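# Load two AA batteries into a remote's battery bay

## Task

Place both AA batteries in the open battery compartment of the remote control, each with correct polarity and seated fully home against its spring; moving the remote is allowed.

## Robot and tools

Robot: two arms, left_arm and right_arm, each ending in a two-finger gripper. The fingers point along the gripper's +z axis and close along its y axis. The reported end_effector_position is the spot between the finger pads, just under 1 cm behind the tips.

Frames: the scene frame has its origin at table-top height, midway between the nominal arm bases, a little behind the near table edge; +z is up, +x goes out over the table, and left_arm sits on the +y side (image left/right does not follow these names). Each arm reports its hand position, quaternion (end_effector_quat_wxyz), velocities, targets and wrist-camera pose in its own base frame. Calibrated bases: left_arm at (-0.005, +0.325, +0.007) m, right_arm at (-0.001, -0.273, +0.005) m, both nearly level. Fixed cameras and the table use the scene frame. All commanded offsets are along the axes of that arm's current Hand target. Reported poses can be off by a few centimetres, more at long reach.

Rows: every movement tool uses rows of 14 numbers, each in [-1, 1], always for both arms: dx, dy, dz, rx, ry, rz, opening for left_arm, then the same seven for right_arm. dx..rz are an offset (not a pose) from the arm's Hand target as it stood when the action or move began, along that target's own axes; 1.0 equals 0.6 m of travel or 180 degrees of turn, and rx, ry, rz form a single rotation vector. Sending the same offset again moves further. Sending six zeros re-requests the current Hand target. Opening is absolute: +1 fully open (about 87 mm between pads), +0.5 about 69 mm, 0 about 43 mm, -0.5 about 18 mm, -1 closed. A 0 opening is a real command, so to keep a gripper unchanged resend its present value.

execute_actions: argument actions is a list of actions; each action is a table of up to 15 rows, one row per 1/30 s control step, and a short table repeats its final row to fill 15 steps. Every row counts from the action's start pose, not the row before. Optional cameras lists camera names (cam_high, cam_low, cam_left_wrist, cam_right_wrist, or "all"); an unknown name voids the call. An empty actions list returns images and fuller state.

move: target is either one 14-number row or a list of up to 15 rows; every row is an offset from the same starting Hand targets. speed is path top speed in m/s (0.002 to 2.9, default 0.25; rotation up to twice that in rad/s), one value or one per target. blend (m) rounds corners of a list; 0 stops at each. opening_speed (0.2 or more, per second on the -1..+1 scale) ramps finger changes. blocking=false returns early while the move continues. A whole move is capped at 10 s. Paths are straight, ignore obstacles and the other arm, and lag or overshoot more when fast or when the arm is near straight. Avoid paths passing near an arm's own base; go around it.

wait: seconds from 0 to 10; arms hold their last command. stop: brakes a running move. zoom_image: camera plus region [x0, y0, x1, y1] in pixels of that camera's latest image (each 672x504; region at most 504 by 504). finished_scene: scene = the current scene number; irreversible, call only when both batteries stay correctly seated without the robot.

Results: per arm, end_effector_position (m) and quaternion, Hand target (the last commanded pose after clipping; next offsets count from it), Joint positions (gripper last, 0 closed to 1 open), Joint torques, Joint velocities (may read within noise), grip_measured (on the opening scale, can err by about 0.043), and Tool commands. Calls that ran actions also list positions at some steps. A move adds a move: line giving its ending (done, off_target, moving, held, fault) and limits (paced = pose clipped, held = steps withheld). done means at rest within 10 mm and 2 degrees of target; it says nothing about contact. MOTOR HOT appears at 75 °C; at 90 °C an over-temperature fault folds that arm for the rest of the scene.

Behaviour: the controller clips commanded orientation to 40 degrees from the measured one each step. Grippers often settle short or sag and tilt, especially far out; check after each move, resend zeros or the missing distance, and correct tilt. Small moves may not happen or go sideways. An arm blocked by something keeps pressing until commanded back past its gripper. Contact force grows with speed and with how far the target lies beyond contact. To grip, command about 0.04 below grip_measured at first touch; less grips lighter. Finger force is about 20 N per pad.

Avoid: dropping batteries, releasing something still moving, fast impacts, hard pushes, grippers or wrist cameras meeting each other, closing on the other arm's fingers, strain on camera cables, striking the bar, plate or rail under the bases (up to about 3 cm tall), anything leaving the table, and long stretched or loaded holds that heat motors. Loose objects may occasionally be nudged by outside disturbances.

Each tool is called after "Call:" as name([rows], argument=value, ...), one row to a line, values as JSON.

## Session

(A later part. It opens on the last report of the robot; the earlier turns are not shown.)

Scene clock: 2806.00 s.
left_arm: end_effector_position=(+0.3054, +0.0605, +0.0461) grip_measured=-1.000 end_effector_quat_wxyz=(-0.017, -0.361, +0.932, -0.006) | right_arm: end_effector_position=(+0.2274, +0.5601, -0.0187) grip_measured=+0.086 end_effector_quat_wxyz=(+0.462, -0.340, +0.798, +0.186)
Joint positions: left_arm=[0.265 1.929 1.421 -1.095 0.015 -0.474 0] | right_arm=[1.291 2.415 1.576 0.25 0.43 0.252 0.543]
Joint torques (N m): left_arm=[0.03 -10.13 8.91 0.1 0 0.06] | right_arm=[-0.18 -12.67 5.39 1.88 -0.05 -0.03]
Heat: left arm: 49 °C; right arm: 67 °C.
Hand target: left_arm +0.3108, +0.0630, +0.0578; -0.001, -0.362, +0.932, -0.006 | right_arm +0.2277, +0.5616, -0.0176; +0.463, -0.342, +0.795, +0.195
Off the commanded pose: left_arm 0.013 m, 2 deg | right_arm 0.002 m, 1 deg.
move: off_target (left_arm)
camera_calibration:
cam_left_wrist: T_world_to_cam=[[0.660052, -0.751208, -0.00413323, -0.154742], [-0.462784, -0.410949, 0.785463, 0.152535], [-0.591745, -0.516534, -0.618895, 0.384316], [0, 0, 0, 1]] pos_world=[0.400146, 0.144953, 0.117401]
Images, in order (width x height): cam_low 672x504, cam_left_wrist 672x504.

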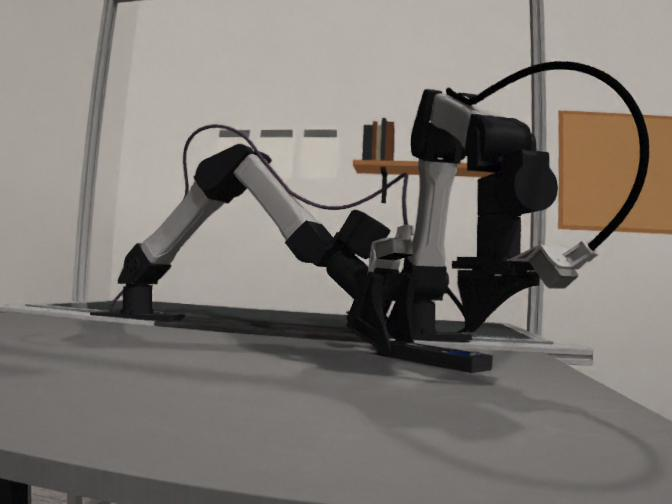

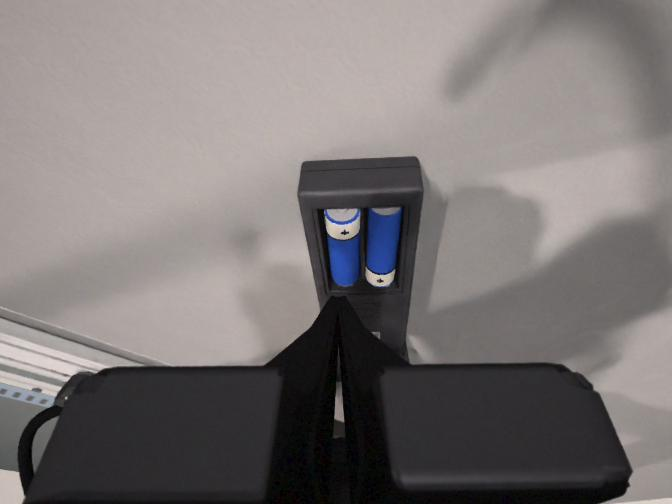

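Call:
move([
  [-0.0119,0,0.03,0,0,0,-0.67,0,0,0,0,0,0,-0.02],
  [-0.0119,0,0.098,0,0,0,-0.67,0,0,0,0,0,0,-0.02],
  [-0.0119,0,0.098,0,0,0,-0.95,0,0,0,0,0,0,-0.02],
], speed=[0.12,0.06,0.06], opening_speed=0.7)

Scene clock: 2859.33 s.
left_arm: end_effector_position=(+0.3094, +0.0617, +0.0143) grip_measured=-0.699 end_effector_quat_wxyz=(-0.012, -0.362, +0.932, -0.007) | right_arm: end_effector_position=(+0.2274, +0.5601, -0.0187) grip_measured=+0.086 end_effector_quat_wxyz=(+0.462, -0.340, +0.798, +0.186)
Joint positions: left_arm=[0.267 1.972 1.351 -0.971 0.017 -0.474 0.15] | right_arm=[1.291 2.415 1.576 0.25 0.43 0.252 0.543]
Joint torques (N m): left_arm=[0.5 -6.48 4.55 0.95 -0.04 0.12] | right_arm=[-0.16 -12.68 5.35 1.88 -0.04 -0.02]
Heat: left arm: 53 °C; right arm: 69 °C.
Hand target: left_arm +0.3162, +0.0672, -0.0011; -0.001, -0.362, +0.932, -0.006 | right_arm +0.2277, +0.5616, -0.0176; +0.463, -0.342, +0.795, +0.195
Off the commanded pose: left_arm 0.018 m, 1 deg | right_arm 0.002 m, 1 deg.
move: off_target (left_arm); target 3's new opening was sent with left_arm's hand 0.018 m and 1 deg from that target

Call:
move([
  [0.08,0,0,0,0,0,-0.95,0,0,0,0,0,0,-0.02],
  [0.08,0,0.04,0,0,0,-0.95,0,0,0,0,0,0,-0.02],
], speed=0.06, cameras=["cam_low","cam_right_wrist"])

Call:
zoom_image(camera="cam_low", region=[430, 325, 500, 375])

Call:
zoom_image(camera="cam_right_wrist", region=[250, 0, 400, 110])

Scene clock: 2866.70 s.
left_arm: end_effector_position=(+0.2993, +0.0510, +0.0149) grip_measured=-0.949 end_effector_quat_wxyz=(+0.055, -0.362, +0.931, +0.003) | right_arm: end_effector_position=(+0.2274, +0.5601, -0.0187) grip_measured=+0.086 end_effector_quat_wxyz=(+0.462, -0.340, +0.798, +0.186)
Joint positions: left_arm=[0.224 1.808 1.147 -0.803 -0.021 -0.516 0.026] | right_arm=[1.291 2.415 1.576 0.25 0.43 0.252 0.543]
Joint torques (N m): left_arm=[-1.68 -1.44 0.02 0.89 0.31 -0.11] | right_arm=[-0.09 -12.63 5.35 1.89 -0.05 -0.03]
Heat: left arm: 51 °C; right arm: 69 °C.
Hand target: left_arm +0.2808, +0.0344, -0.0248; -0.001, -0.362, +0.932, -0.005 | right_arm +0.2277, +0.5616, -0.0176; +0.463, -0.342, +0.795, +0.195
Off the commanded pose: left_arm 0.047 m, 6 deg | right_arm 0.002 m, 1 deg.
move: off_target (left_arm)
camera_calibration:
cam_right_wrist: T_world_to_cam=[[0.712672, -0.701481, 0.00471861, 0.2321], [-0.690284, -0.702463, -0.173358, 0.569234], [0.124922, 0.12029, -0.984848, 0.0313977], [0, 0, 0, 1]] pos_world=[0.2236, 0.558902, 0.128508]
Images, in order (width x height): cam_low 672x504, cam_right_wrist 672x504.

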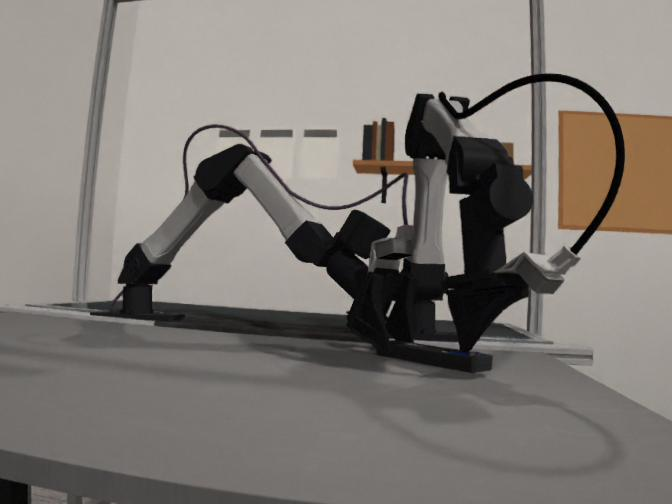

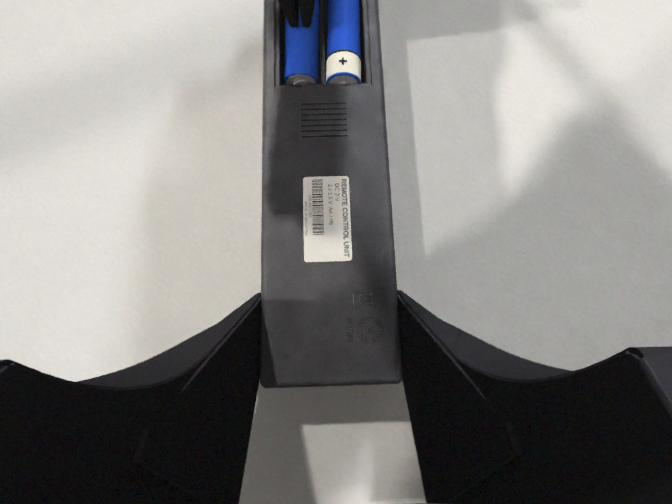

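Scaled by 7.200 from the camera's 672x504 image, which has a finer 960x720 frame.

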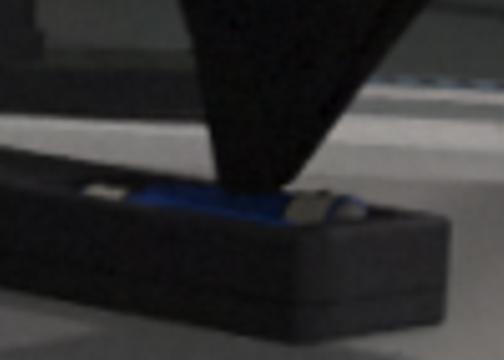

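Scaled by 3.360 from the camera's 672x504 image, which has a finer 960x720 frame.

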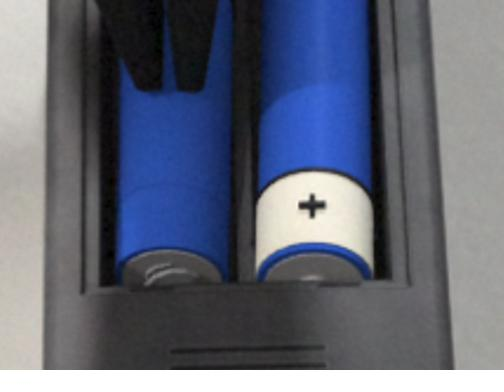

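Call:
move([
  [-0.055,0,0,0,0,0,-0.95,0,0,0,0,0,0,-0.02],
  [-0.055,0,-0.1,0,0,0,-0.95,0,0,0,0,0,0,-0.02],
  [-0.0445,0.001,-0.21,0,-0.278,0,-0.95,0,0,0,0,0,0,-0.02],
], speed=[0.06,0.1,0.25], cameras=["cam_low","cam_left_wrist"])

Call:
zoom_image(camera="cam_left_wrist", region=[250, 130, 430, 310])

Scene clock: 2901.00 s.
left_arm: end_effector_position=(+0.2977, +0.0529, +0.0966) grip_measured=-0.950 end_effector_quat_wxyz=(+0.380, -0.328, +0.853, +0.146) | right_arm: end_effector_position=(+0.2275, +0.5601, -0.0187) grip_measured=+0.086 end_effector_quat_wxyz=(+0.462, -0.340, +0.798, +0.186)
Joint positions: left_arm=[-0.071 1.23 0.755 -0.44 -0.565 -0.609 0.025] | right_arm=[1.291 2.415 1.576 0.25 0.43 0.251 0.543]
Joint torques (N m): left_arm=[-0.61 -4.83 6.79 1.54 -0.42 0.08] | right_arm=[-0.09 -12.64 5.37 1.89 -0.05 -0.02]
Heat: left arm: 45 °C; right arm: 69 °C.
Hand target: left_arm +0.2998, +0.0543, +0.1011; +0.394, -0.331, +0.845, +0.148 | right_arm +0.2277, +0.5616, -0.0176; +0.463, -0.342, +0.795, +0.195
Off the commanded pose: left_arm 0.005 m, 2 deg | right_arm 0.002 m, 1 deg.
move: done
camera_calibration:
cam_left_wrist: T_world_to_cam=[[0.662516, -0.748906, -0.0145444, -0.155086], [-0.748349, -0.662612, 0.0303052, 0.277506], [-0.032333, -0.00919341, -0.999435, 0.250582], [0, 0, 0, 1]] pos_world=[0.31852, 0.0700373, 0.239775]
Images, in order (width x height): cam_low 672x504, cam_left_wrist 672x504.

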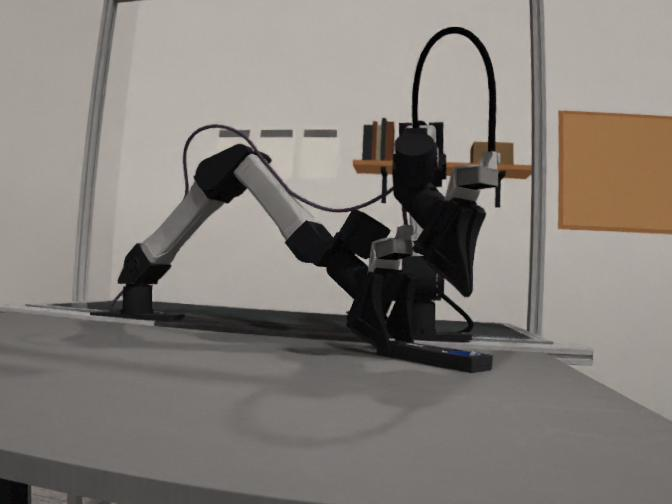

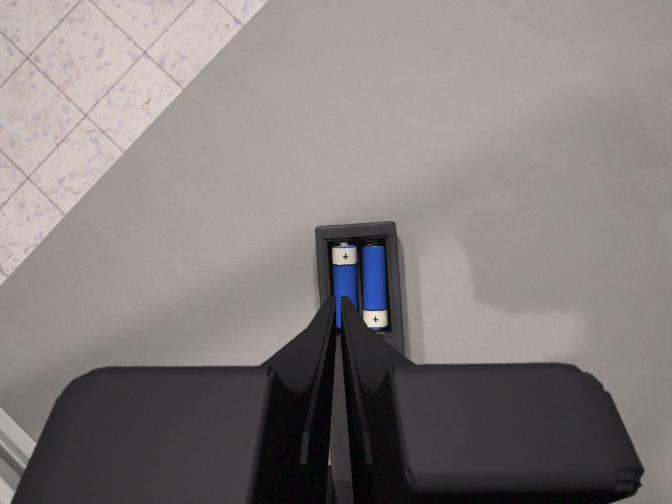

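Scaled by 2.800 from the camera's 672x504 image, which has a finer 960x720 frame.

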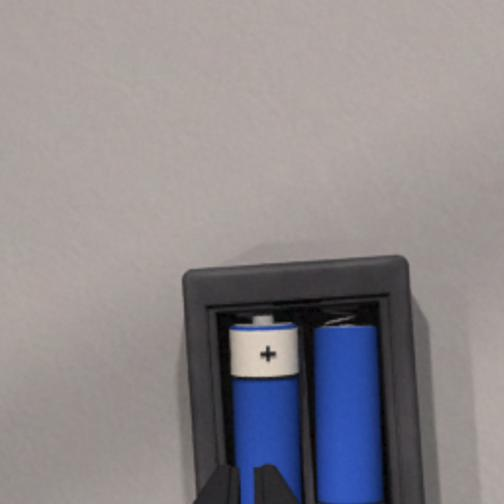

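Call:
zoom_image(camera="cam_left_wrist", region=[310, 215, 405, 285])

Call:
zoom_image(camera="cam_left_wrist", region=[310, 270, 405, 340])

Scaled by 5.305 from the camera's 672x504 image, which has a finer 960x720 frame.

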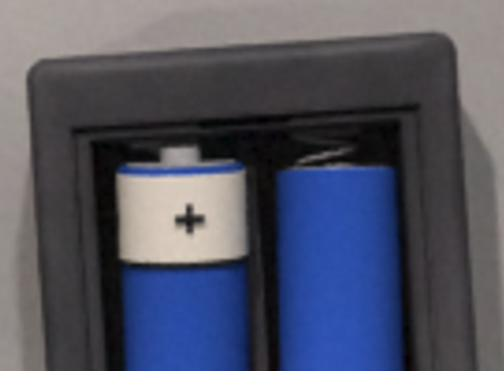

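Scaled by 5.305 from the camera's 672x504 image, which has a finer 960x720 frame.

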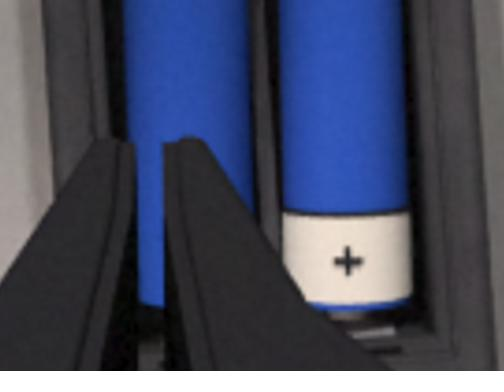

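Call:
move(target=[0.0464,-0.0016,0.0901,0,0.278,0,-0.57,0,0,0,0,0,0,-0.02], speed=0.2, opening_speed=0.7, cameras=["cam_right_wrist"])

Call:
zoom_image(camera="cam_right_wrist", region=[250, 0, 400, 110])

Scene clock: 2970.90 s.
left_arm: end_effector_position=(+0.3144, +0.0671, +0.0435) grip_measured=-0.570 end_effector_quat_wxyz=(+0.001, -0.363, +0.932, -0.001) | right_arm: end_effector_position=(+0.2275, +0.5601, -0.0187) grip_measured=+0.086 end_effector_quat_wxyz=(+0.462, -0.340, +0.798, +0.186)
Joint positions: left_arm=[0.27 1.937 1.427 -1.06 0.002 -0.472 0.215] | right_arm=[1.291 2.415 1.576 0.25 0.43 0.251 0.543]
Joint torques (N m): left_arm=[0.49 -7.49 9.07 0.17 0.12 0.15] | right_arm=[-0.18 -12.63 5.33 1.89 -0.06 -0.02]
Heat: left arm: 42 °C; right arm: 71 °C.
Hand target: left_arm +0.3179, +0.0688, +0.0448; -0.001, -0.362, +0.932, -0.006 | right_arm +0.2277, +0.5616, -0.0176; +0.463, -0.342, +0.795, +0.195
Off the commanded pose: left_arm 0.004 m, 1 deg | right_arm 0.002 m, 1 deg.
move: done
camera_calibration:
cam_right_wrist: T_world_to_cam=[[0.712824, -0.701324, 0.00511644, 0.231928], [-0.690074, -0.702655, -0.173416, 0.569301], [0.125216, 0.120084, -0.984835, 0.0314454], [0, 0, 0, 1]] pos_world=[0.223599, 0.558903, 0.128508]
Images, in order (width x height): cam_right_wrist 672x504.

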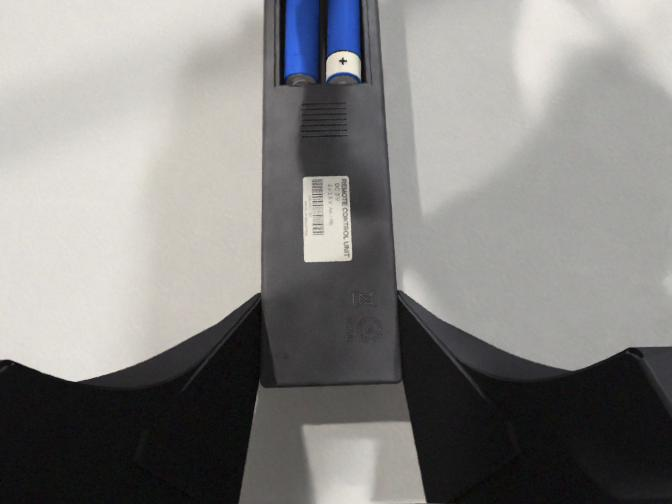

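Scaled by 3.360 from the camera's 672x504 image, which has a finer 960x720 frame.

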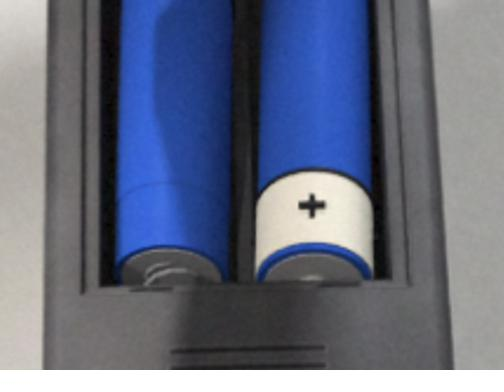

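Call:
move([
  [0,0,0.083,0,0,0,-0.57,0,0,0,0,0,0,-0.02],
  [0,0,0.095,0,0,0,-0.57,0,0,0,0,0,0,-0.02],
], speed=0.07, cameras=["cam_right_wrist"])

Call:
zoom_image(camera="cam_right_wrist", region=[250, 0, 400, 110])

Scene clock: 2978.17 s.
left_arm: end_effector_position=(+0.3105, +0.0647, +0.0145) grip_measured=-0.570 end_effector_quat_wxyz=(-0.011, -0.361, +0.932, -0.004) | right_arm: end_effector_position=(+0.2275, +0.5602, -0.0186) grip_measured=+0.086 end_effector_quat_wxyz=(+0.462, -0.340, +0.798, +0.186)
Joint positions: left_arm=[0.27 1.978 1.361 -0.975 0.01 -0.469 0.215] | right_arm=[1.291 2.415 1.576 0.251 0.43 0.251 0.543]
Joint torques (N m): left_arm=[0.34 -5.34 2.41 1.32 0.03 0.11] | right_arm=[-0.16 -12.63 5.31 1.88 -0.05 0]
Heat: left arm: 43 °C; right arm: 71 °C.
Hand target: left_arm +0.3182, +0.0682, -0.0122; -0.001, -0.362, +0.932, -0.006 | right_arm +0.2277, +0.5616, -0.0176; +0.463, -0.342, +0.794, +0.195
Off the commanded pose: left_arm 0.028 m, 1 deg | right_arm 0.002 m, 1 deg.
move: off_target (left_arm)
camera_calibration:
cam_right_wrist: T_world_to_cam=[[0.712841, -0.701308, 0.00497821, 0.231932], [-0.69004, -0.702621, -0.173692, 0.569327], [0.125309, 0.120379, -0.984788, 0.0313523], [0, 0, 0, 1]] pos_world=[0.223599, 0.558902, 0.128608]
Images, in order (width x height): cam_right_wrist 672x504.

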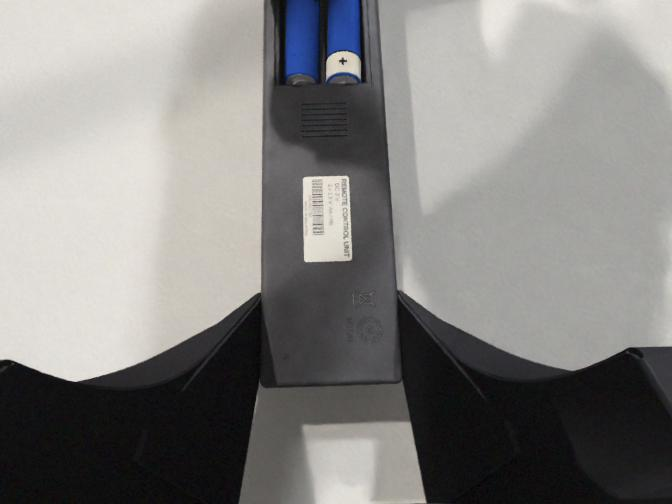

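Scaled by 3.360 from the camera's 672x504 image, which has a finer 960x720 frame.

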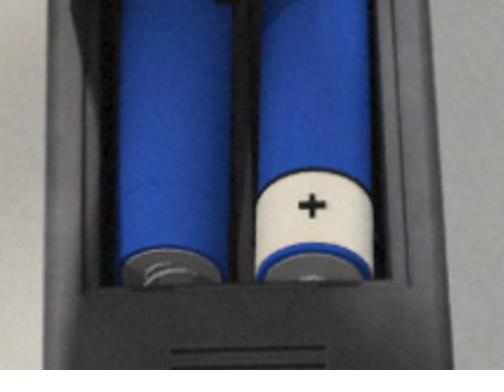

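Call:
move(target=[0,-0.003,0,0,0,0,-0.9,0,0,0,0,0,0,-0.02], speed=0.07, opening_speed=0.7)

Scene clock: 2984.17 s.
left_arm: end_effector_position=(+0.3121, +0.0638, +0.0131) grip_measured=-0.674 end_effector_quat_wxyz=(-0.008, -0.361, +0.933, -0.009) | right_arm: end_effector_position=(+0.2273, +0.5603, -0.0186) grip_measured=+0.086 end_effector_quat_wxyz=(+0.462, -0.341, +0.797, +0.187)
Joint positions: left_arm=[0.271 1.977 1.354 -0.961 0.019 -0.467 0.163] | right_arm=[1.291 2.415 1.576 0.251 0.429 0.251 0.543]
Joint torques (N m): left_arm=[-0.16 -5.04 3.38 1.21 -0.04 0.05] | right_arm=[-0.13 -12.6 5.34 1.9 -0.03 -0.02]
Heat: left arm: 43 °C; right arm: 71 °C.
Hand target: left_arm +0.3194, +0.0670, -0.0121; -0.001, -0.362, +0.932, -0.006 | right_arm +0.2277, +0.5616, -0.0176; +0.463, -0.342, +0.794, +0.195
Off the commanded pose: left_arm 0.027 m, 1 deg | right_arm 0.002 m, 1 deg.
move: off_target (left_arm)

Call:
move(target=[0.07,-0.002,0.0,0,0,0,-0.95,0,0,0,0,0,0,-0.02], speed=0.07)

Scene clock: 2993.70 s.
left_arm: end_effector_position=(+0.3099, +0.0603, +0.0134) grip_measured=-0.683 end_effector_quat_wxyz=(+0.055, -0.364, +0.930, +0.012) | right_arm: end_effector_position=(+0.2273, +0.5603, -0.0186) grip_measured=+0.086 end_effector_quat_wxyz=(+0.462, -0.341, +0.797, +0.187)
Joint positions: left_arm=[0.235 1.855 1.204 -0.814 -0.039 -0.508 0.158] | right_arm=[1.291 2.415 1.576 0.251 0.429 0.251 0.543]
Joint torques (N m): left_arm=[-2.22 -4.29 1.47 0.43 0.48 -0.16] | right_arm=[-0.18 -12.62 5.41 1.86 -0.03 -0.02]
Heat: left arm: 43 °C; right arm: 71 °C.
Hand target: left_arm +0.2892, +0.0377, -0.0119; -0.001, -0.362, +0.932, -0.006 | right_arm +0.2277, +0.5616, -0.0176; +0.463, -0.342, +0.794, +0.195
Off the commanded pose: left_arm 0.040 m, 7 deg | right_arm 0.002 m, 1 deg.
move: off_target (left_arm)

Call:
move([
  [0.015,-0.002,0.0,0,0,0,-0.95,0,0,0,0,0,0,-0.02],
  [0.015,-0.002,0.035,0,0,0,-0.95,0,0,0,0,0,0,-0.02],
], speed=0.07, cameras=["cam_low","cam_right_wrist"])

Call:
zoom_image(camera="cam_right_wrist", region=[250, 0, 400, 110])

Call:
zoom_image(camera="cam_low", region=[430, 325, 500, 375])

Scene clock: 3001.30 s.
left_arm: end_effector_position=(+0.3078, +0.0592, +0.0102) grip_measured=-0.684 end_effector_quat_wxyz=(+0.073, -0.365, +0.928, +0.020) | right_arm: end_effector_position=(+0.2273, +0.5603, -0.0186) grip_measured=+0.086 end_effector_quat_wxyz=(+0.462, -0.341, +0.797, +0.187)
Joint positions: left_arm=[0.222 1.821 1.147 -0.758 -0.061 -0.523 0.158] | right_arm=[1.291 2.415 1.576 0.251 0.429 0.251 0.543]
Joint torques (N m): left_arm=[-2.45 -1.11 -0.17 0.72 0.66 -0.2] | right_arm=[-0.16 -12.64 5.38 1.89 -0.04 -0.01]
Heat: left arm: 42 °C; right arm: 71 °C.
Hand target: left_arm +0.2833, +0.0304, -0.0329; -0.001, -0.362, +0.932, -0.006 | right_arm +0.2277, +0.5616, -0.0176; +0.463, -0.342, +0.794, +0.195
Off the commanded pose: left_arm 0.057 m, 9 deg | right_arm 0.002 m, 1 deg.
move: off_target (left_arm)
camera_calibration:
cam_right_wrist: T_world_to_cam=[[0.713651, -0.700487, 0.004537, 0.23149], [-0.689278, -0.703357, -0.173738, 0.569574], [0.124892, 0.120861, -0.984781, 0.0311762], [0, 0, 0, 1]] pos_world=[0.223499, 0.559001, 0.128608]
Images, in order (width x height): cam_low 672x504, cam_right_wrist 672x504.

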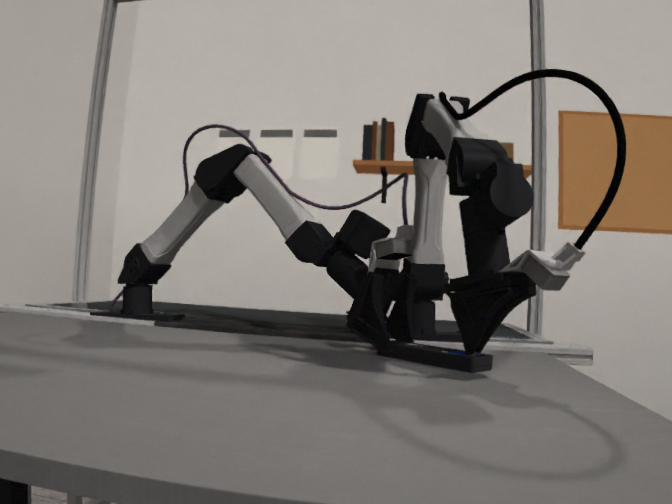

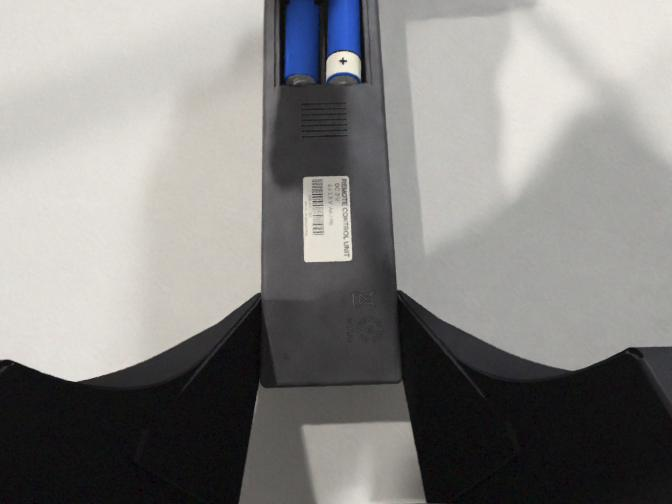

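Scaled by 3.360 from the camera's 672x504 image, which has a finer 960x720 frame.

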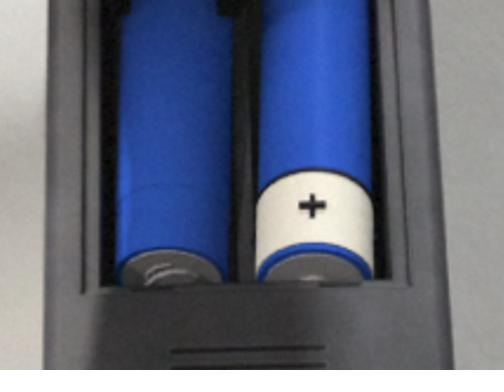

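Scaled by 7.200 from the camera's 672x504 image, which has a finer 960x720 frame.

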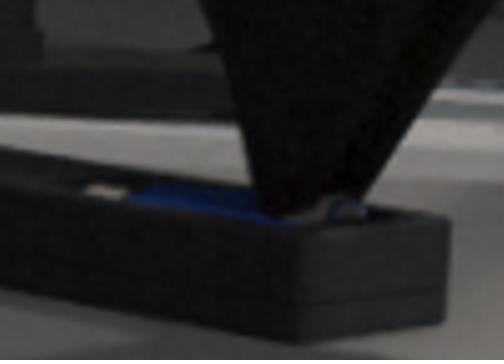

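Call:
move(target=[0.05,-0.003,0.0,0,0,0,-0.95,0,0,0,0,0,0,-0.02], speed=0.07, cameras=["cam_low","cam_right_wrist"])

Call:
zoom_image(camera="cam_right_wrist", region=[250, 0, 400, 110])

Call:
zoom_image(camera="cam_low", region=[430, 325, 500, 375])

Scene clock: 3012.07 s.
left_arm: end_effector_position=(+0.3066, +0.0569, +0.0114) grip_measured=-0.684 end_effector_quat_wxyz=(+0.117, -0.367, +0.922, +0.045) | right_arm: end_effector_position=(+0.2274, +0.5601, -0.0188) grip_measured=+0.086 end_effector_quat_wxyz=(+0.461, -0.341, +0.798, +0.186)
Joint positions: left_arm=[0.18 1.746 1.057 -0.67 -0.133 -0.565 0.158] | right_arm=[1.291 2.415 1.576 0.25 0.429 0.251 0.543]
Joint torques (N m): left_arm=[-3.11 -1.17 -0.58 0.05 1.28 -0.38] | right_arm=[-0.16 -12.7 5.44 1.9 -0.04 -0.03]
Heat: left arm: 42 °C; right arm: 71 °C.
Hand target: left_arm +0.2625, +0.0089, -0.0327; -0.001, -0.362, +0.932, -0.006 | right_arm +0.2277, +0.5616, -0.0176; +0.463, -0.342, +0.795, +0.195
Off the commanded pose: left_arm 0.079 m, 15 deg | right_arm 0.002 m, 1 deg.
move: off_target (left_arm)
camera_calibration:
cam_right_wrist: T_world_to_cam=[[0.713236, -0.700903, 0.00543092, 0.231632], [-0.689687, -0.703163, -0.1729, 0.569346], [0.125005, 0.119573, -0.984924, 0.0317037], [0, 0, 0, 1]] pos_world=[0.223499, 0.558904, 0.128407]
Images, in order (width x height): cam_low 672x504, cam_right_wrist 672x504.

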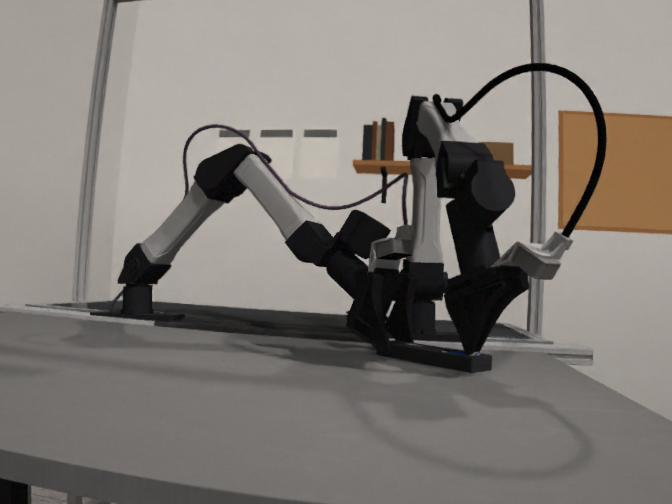

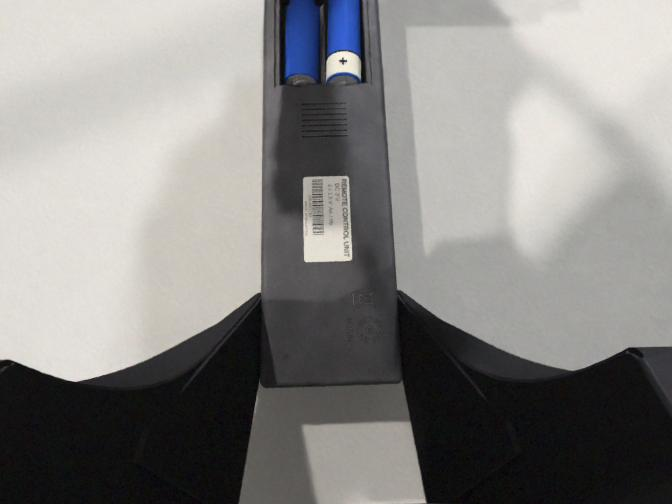

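Scaled by 3.360 from the camera's 672x504 image, which has a finer 960x720 frame.

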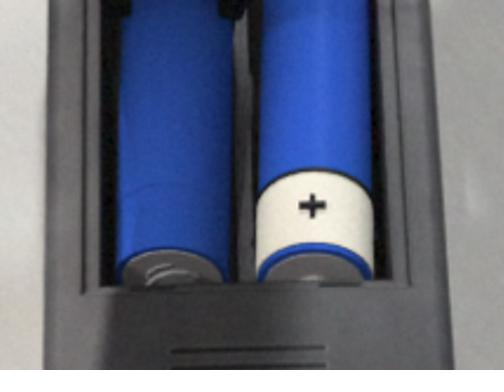

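Scaled by 7.200 from the camera's 672x504 image, which has a finer 960x720 frame.

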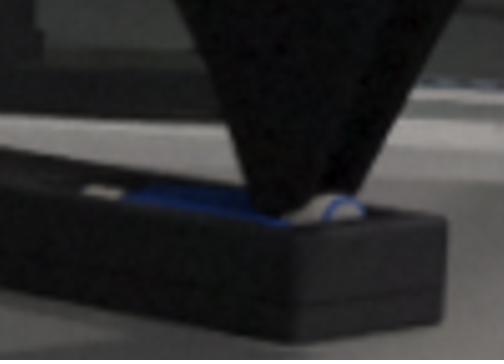

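Call:
move([
  [-0.108,0.0094,-0.055,0,0,0,-0.95,0,0,0,0,0,0,-0.02],
  [-0.108,0.0094,-0.055,0,0,0,-0.5,0,0,0,0,0,0,-0.02],
  [-0.108,0.0094,-0.155,0,0,0,-0.5,0,0,0,0,0,0,-0.02],
], speed=[0.1,0.1,0.1], opening_speed=0.8, cameras=["cam_low","cam_right_wrist"])

Call:
zoom_image(camera="cam_low", region=[430, 325, 500, 375])

Call:
zoom_image(camera="cam_right_wrist", region=[250, 0, 400, 110])

Scene clock: 3046.17 s.
left_arm: end_effector_position=(+0.2999, +0.0553, +0.0442) grip_measured=-0.500 end_effector_quat_wxyz=(-0.024, -0.363, +0.931, -0.002) | right_arm: end_effector_position=(+0.2276, +0.5601, -0.0187) grip_measured=+0.086 end_effector_quat_wxyz=(+0.461, -0.341, +0.798, +0.186)
Joint positions: left_arm=[0.253 1.92 1.398 -1.096 0.01 -0.491 0.25] | right_arm=[1.29 2.415 1.576 0.25 0.429 0.251 0.543]
Joint torques (N m): left_arm=[0.17 -11.11 8.8 0.09 0.02 0.12] | right_arm=[-0.13 -12.62 5.31 1.88 -0.06 -0.02]
Heat: left arm: 41 °C; right arm: 72 °C.
Hand target: left_arm +0.3062, +0.0579, +0.0599; -0.001, -0.362, +0.932, -0.005 | right_arm +0.2276, +0.5616, -0.0176; +0.463, -0.342, +0.795, +0.195
Off the commanded pose: left_arm 0.017 m, 3 deg | right_arm 0.002 m, 1 deg.
move: off_target (left_arm); target 2's new opening was sent with left_arm's hand 0.019 m and 3 deg from that target
camera_calibration:
cam_right_wrist: T_world_to_cam=[[0.713134, -0.70101, 0.00504689, 0.23162], [-0.689811, -0.702988, -0.173114, 0.569459], [0.124903, 0.119972, -0.984889, 0.0315723], [0, 0, 0, 1]] pos_world=[0.223699, 0.558903, 0.128508]
Images, in order (width x height): cam_low 672x504, cam_right_wrist 672x504.

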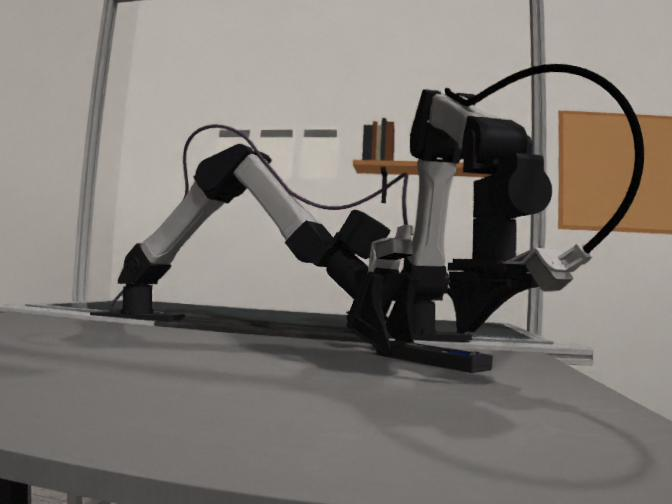

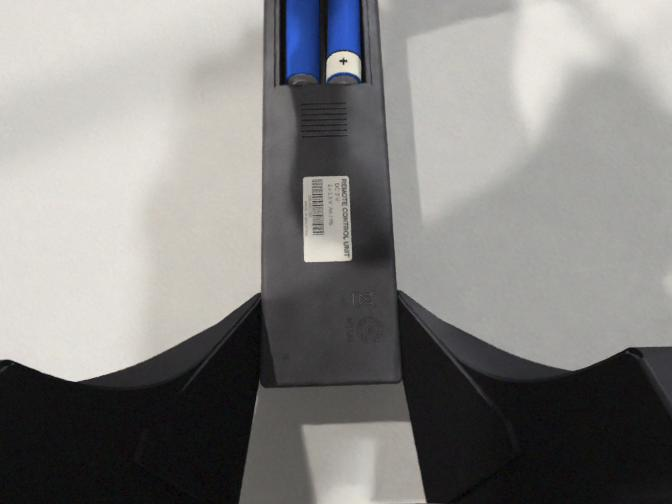

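Scaled by 7.200 from the camera's 672x504 image, which has a finer 960x720 frame.

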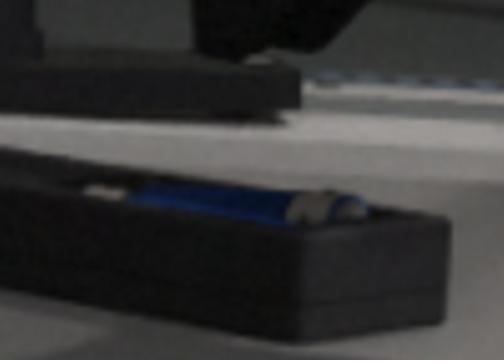

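Scaled by 3.360 from the camera's 672x504 image, which has a finer 960x720 frame.

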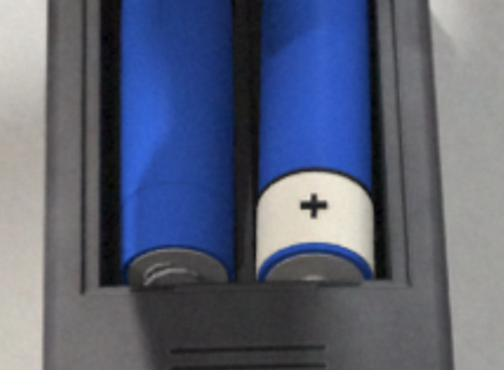

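Call:
move(target=[-0.0353,0,0.0,0,0.167,0,-1,0,0,0,0,0,0,-0.02], speed=0.2, opening_speed=0.8, cameras=["cam_left_wrist"])

Call:
zoom_image(camera="cam_left_wrist", region=[250, 130, 430, 310])

Scene clock: 3055.43 s.
left_arm: end_effector_position=(+0.3198, +0.0710, +0.0600) grip_measured=-1.000 end_effector_quat_wxyz=(-0.184, -0.360, +0.910, -0.096) | right_arm: end_effector_position=(+0.2276, +0.5601, -0.0187) grip_measured=+0.086 end_effector_quat_wxyz=(+0.461, -0.341, +0.798, +0.186)
Joint positions: left_arm=[0.365 2.317 1.939 -1.565 0.193 -0.352 0] | right_arm=[1.29 2.415 1.576 0.25 0.429 0.251 0.543]
Joint torques (N m): left_arm=[0.42 -9.31 8.29 -0.56 0.24 0.16] | right_arm=[-0.06 -12.66 5.35 1.88 -0.04 -0.04]
Heat: left arm: 42 °C; right arm: 72 °C.
Hand target: left_arm +0.3218, +0.0722, +0.0598; -0.243, -0.348, +0.900, -0.099 | right_arm +0.2276, +0.5616, -0.0176; +0.463, -0.342, +0.795, +0.195
Off the commanded pose: left_arm 0.002 m, 7 deg | right_arm 0.002 m, 1 deg.
joint sent to its limit (left arm) — joint 4 (wrist pitch), lower limit. The joint targets are off in orientation, not in position.
move: off_target (left_arm)
camera_calibration:
cam_left_wrist: T_world_to_cam=[[0.676909, -0.734521, 0.0476704, -0.166001], [-0.240262, -0.159272, 0.957552, 0.0533207], [-0.69575, -0.65963, -0.284291, 0.430305], [0, 0, 0, 1]] pos_world=[0.424563, 0.170403, 0.0791876]
Images, in order (width x height): cam_left_wrist 672x504.

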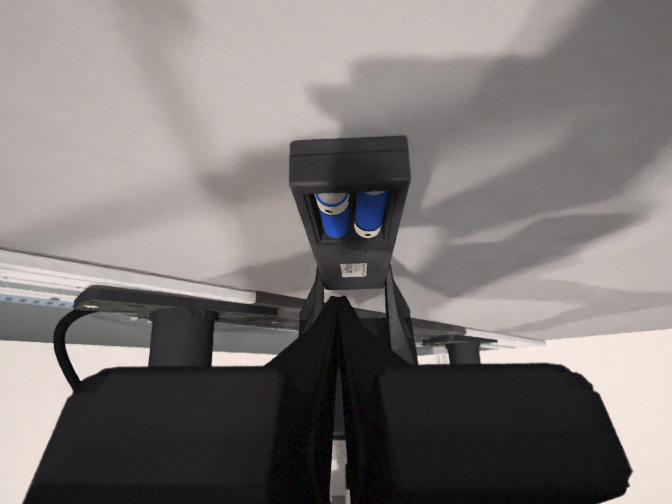

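Scaled by 2.800 from the camera's 672x504 image, which has a finer 960x720 frame.

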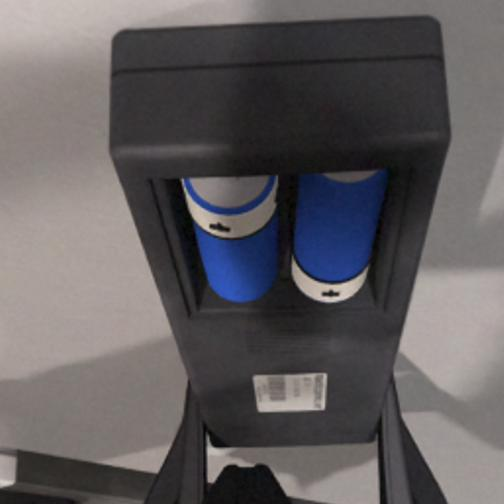

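Call:
move(target=[-0.0253,0.0005,0.0431,0,0,0,-1,0,0,0,0,0,0,-0.02], speed=0.1, cameras=["cam_left_wrist","cam_low"])

Call:
zoom_image(camera="cam_left_wrist", region=[270, 190, 400, 310])

Call:
zoom_image(camera="cam_low", region=[420, 300, 510, 375])

Scene clock: 3070.23 s.
left_arm: end_effector_position=(+0.3191, +0.0712, +0.0296) grip_measured=-1.000 end_effector_quat_wxyz=(-0.224, -0.355, +0.903, -0.097) | right_arm: end_effector_position=(+0.2276, +0.5601, -0.0187) grip_measured=+0.086 end_effector_quat_wxyz=(+0.461, -0.341, +0.798, +0.186)
Joint positions: left_arm=[0.365 2.429 1.969 -1.567 0.194 -0.339 0] | right_arm=[1.29 2.415 1.576 0.25 0.429 0.251 0.543]
Joint torques (N m): left_arm=[0.01 -10.09 8.31 -0.71 0.18 0.15] | right_arm=[-0.1 -12.6 5.39 1.88 -0.04 -0.01]
Heat: left arm: 45 °C; right arm: 72 °C.
Hand target: left_arm +0.3219, +0.0722, +0.0298; -0.243, -0.348, +0.900, -0.099 | right_arm +0.2276, +0.5616, -0.0176; +0.463, -0.342, +0.795, +0.195
Off the commanded pose: left_arm 0.003 m, 2 deg | right_arm 0.002 m, 1 deg.
joint sent to its limit (left arm) — joint 4 (wrist pitch), lower limit. The joint targets still meet the commanded pose.
move: done
camera_calibration:
cam_left_wrist: T_world_to_cam=[[0.671436, -0.7407, 0.0231534, -0.161076], [-0.170391, -0.1239, 0.977556, 0.0568477], [-0.721207, -0.660312, -0.2094, 0.427167], [0, 0, 0, 1]] pos_world=[0.425915, 0.169798, 0.0376065]
Images, in order (width x height): cam_low 672x504, cam_left_wrist 672x504.

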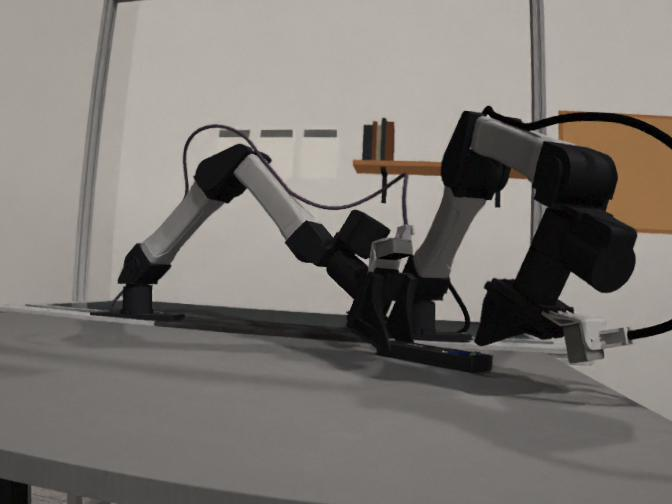

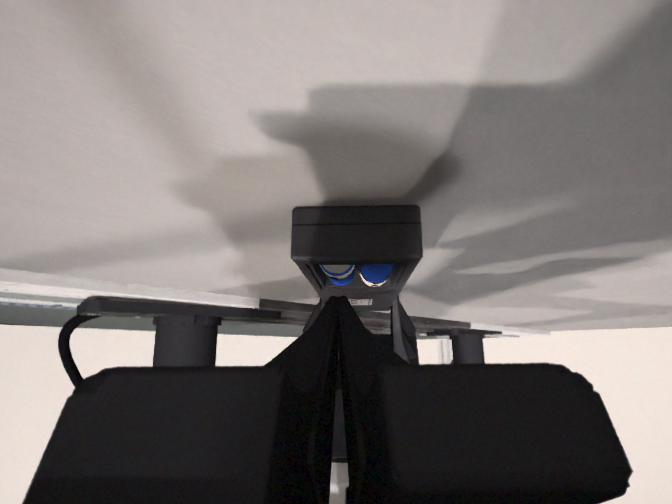

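Scaled by 3.877 from the camera's 672x504 image, which has a finer 960x720 frame.

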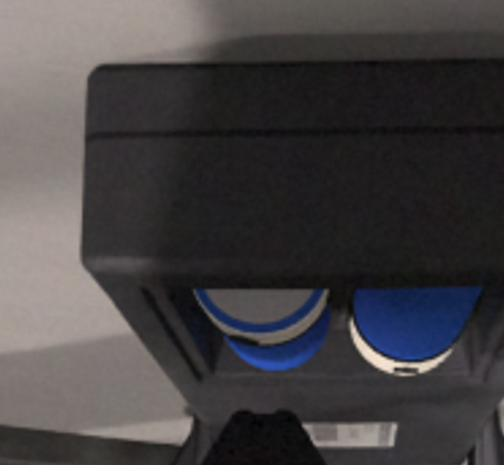

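Scaled by 5.600 from the camera's 672x504 image, which has a finer 960x720 frame.

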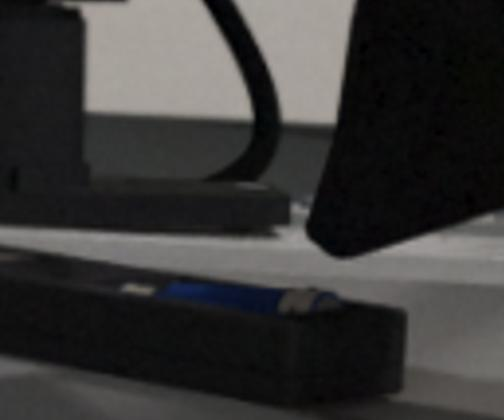

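Call:
move(target=[-0.0125,0.0002,0.013,0,0,0,-1,0,0,0,0,0,0,-0.02], speed=0.06, cameras=["cam_left_wrist","cam_low"])

Call:
zoom_image(camera="cam_left_wrist", region=[270, 190, 400, 310])

Call:
zoom_image(camera="cam_low", region=[440, 325, 500, 375])

Scene clock: 3087.40 s.
left_arm: end_effector_position=(+0.3216, +0.0723, +0.0201) grip_measured=-1.000 end_effector_quat_wxyz=(-0.231, -0.353, +0.902, -0.098) | right_arm: end_effector_position=(+0.2276, +0.5601, -0.0187) grip_measured=+0.086 end_effector_quat_wxyz=(+0.461, -0.341, +0.798, +0.186)
Joint positions: left_arm=[0.365 2.469 1.994 -1.567 0.194 -0.334 0] | right_arm=[1.29 2.415 1.576 0.25 0.429 0.251 0.543]
Joint torques (N m): left_arm=[0.12 -10.07 8.12 -0.72 0.15 0.15] | right_arm=[-0.12 -12.67 5.37 1.89 -0.07 -0.01]
Heat: left arm: 47 °C; right arm: 72 °C.
Hand target: left_arm +0.3237, +0.0739, +0.0193; -0.243, -0.348, +0.900, -0.099 | right_arm +0.2276, +0.5616, -0.0176; +0.463, -0.342, +0.795, +0.195
Off the commanded pose: left_arm 0.003 m, 1 deg | right_arm 0.002 m, 1 deg.
joint sent to its limit (left arm) — joint 4 (wrist pitch), lower limit. The joint targets still meet the commanded pose.
move: done
camera_calibration:
cam_left_wrist: T_world_to_cam=[[0.668451, -0.743488, 0.0199878, -0.160457], [-0.15857, -0.116207, 0.980485, 0.0623036], [-0.726656, -0.658576, -0.195574, 0.429043], [0, 0, 0, 1]] pos_world=[0.428904, 0.170499, 0.0260289]
Images, in order (width x height): cam_low 672x504, cam_left_wrist 672x504.

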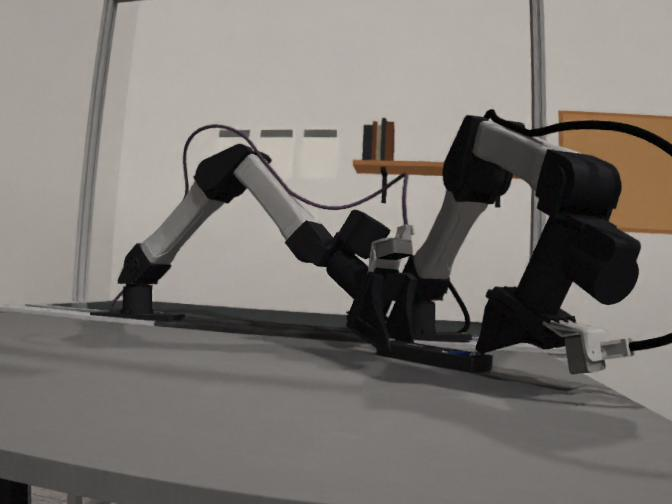

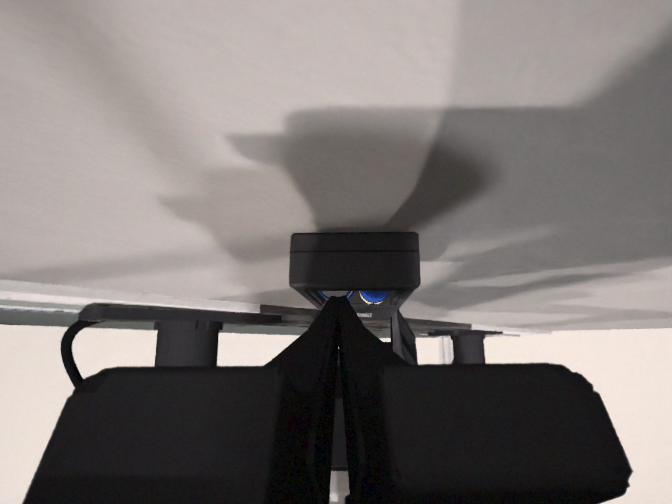

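Scaled by 3.877 from the camera's 672x504 image, which has a finer 960x720 frame.

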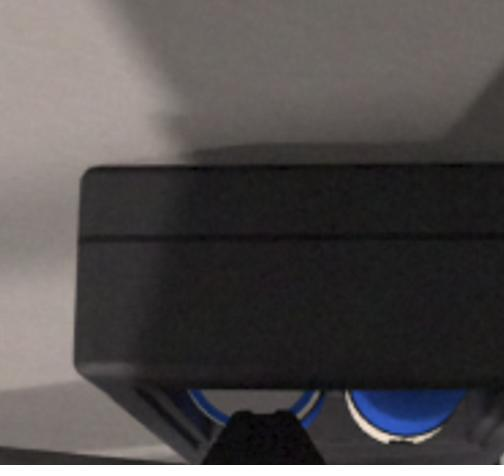

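Scaled by 8.400 from the camera's 672x504 image, which has a finer 960x720 frame.

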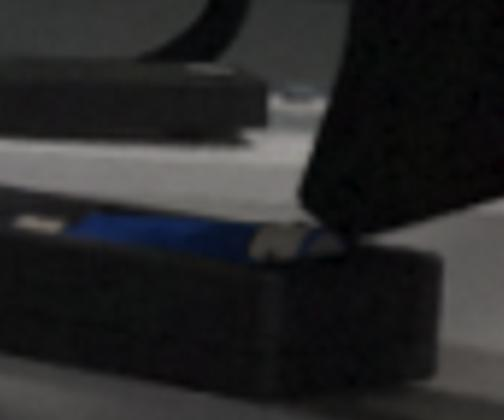

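Call:
move([
  [-0.00675,0,0.0115,0,0,0,-1,0,0,0,0,0,0,-0.02],
  [0.0305,0,0.0469,0,0,0,-1,0,0,0,0,0,0,-0.02],
], speed=0.06, cameras=["cam_low"])

Call:
zoom_image(camera="cam_low", region=[440, 325, 500, 375])

Scene clock: 3098.20 s.
left_arm: end_effector_position=(+0.2899, +0.0487, +0.0165) grip_measured=-1.000 end_effector_quat_wxyz=(-0.284, -0.347, +0.887, -0.106) | right_arm: end_effector_position=(+0.2253, +0.5606, -0.0191) grip_measured=+0.086 end_effector_quat_wxyz=(+0.461, -0.343, +0.797, +0.187)
Joint positions: left_arm=[0.343 2.426 1.824 -1.549 0.22 -0.336 0] | right_arm=[1.294 2.415 1.576 0.249 0.429 0.251 0.543]
Joint torques (N m): left_arm=[-0.46 -12.08 3.77 0.11 0 -0.02] | right_arm=[-0.43 -12.66 5.35 1.9 -0.03 -0.02]
Heat: left arm: 47 °C; right arm: 73 °C.
Hand target: left_arm +0.3017, +0.0535, +0.0043; -0.242, -0.348, +0.900, -0.099 | right_arm +0.2275, +0.5617, -0.0176; +0.463, -0.342, +0.794, +0.195
Off the commanded pose: left_arm 0.018 m, 5 deg | right_arm 0.003 m, 1 deg.
move: off_target (left_arm)
Images, in order (width x height): cam_low 672x504.

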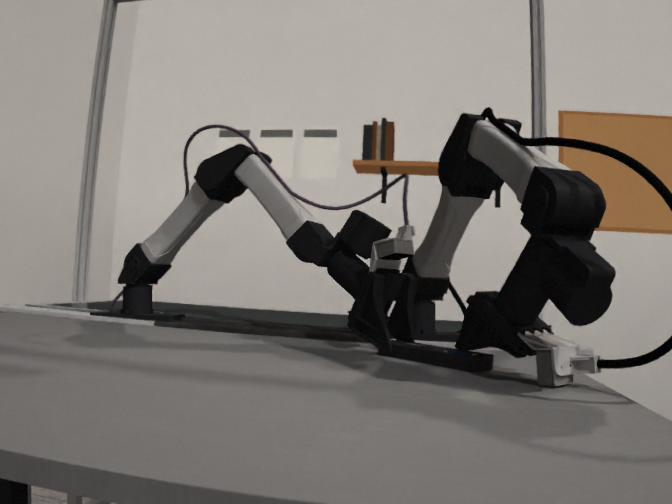

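Scaled by 8.400 from the camera's 672x504 image, which has a finer 960x720 frame.

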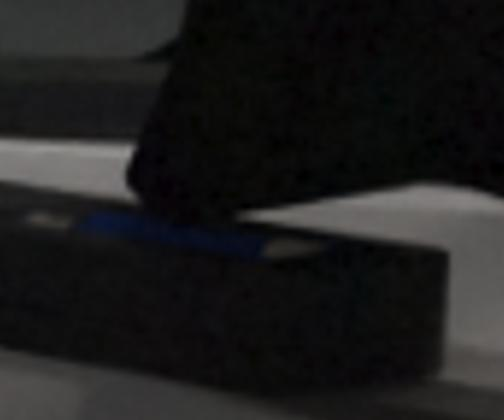

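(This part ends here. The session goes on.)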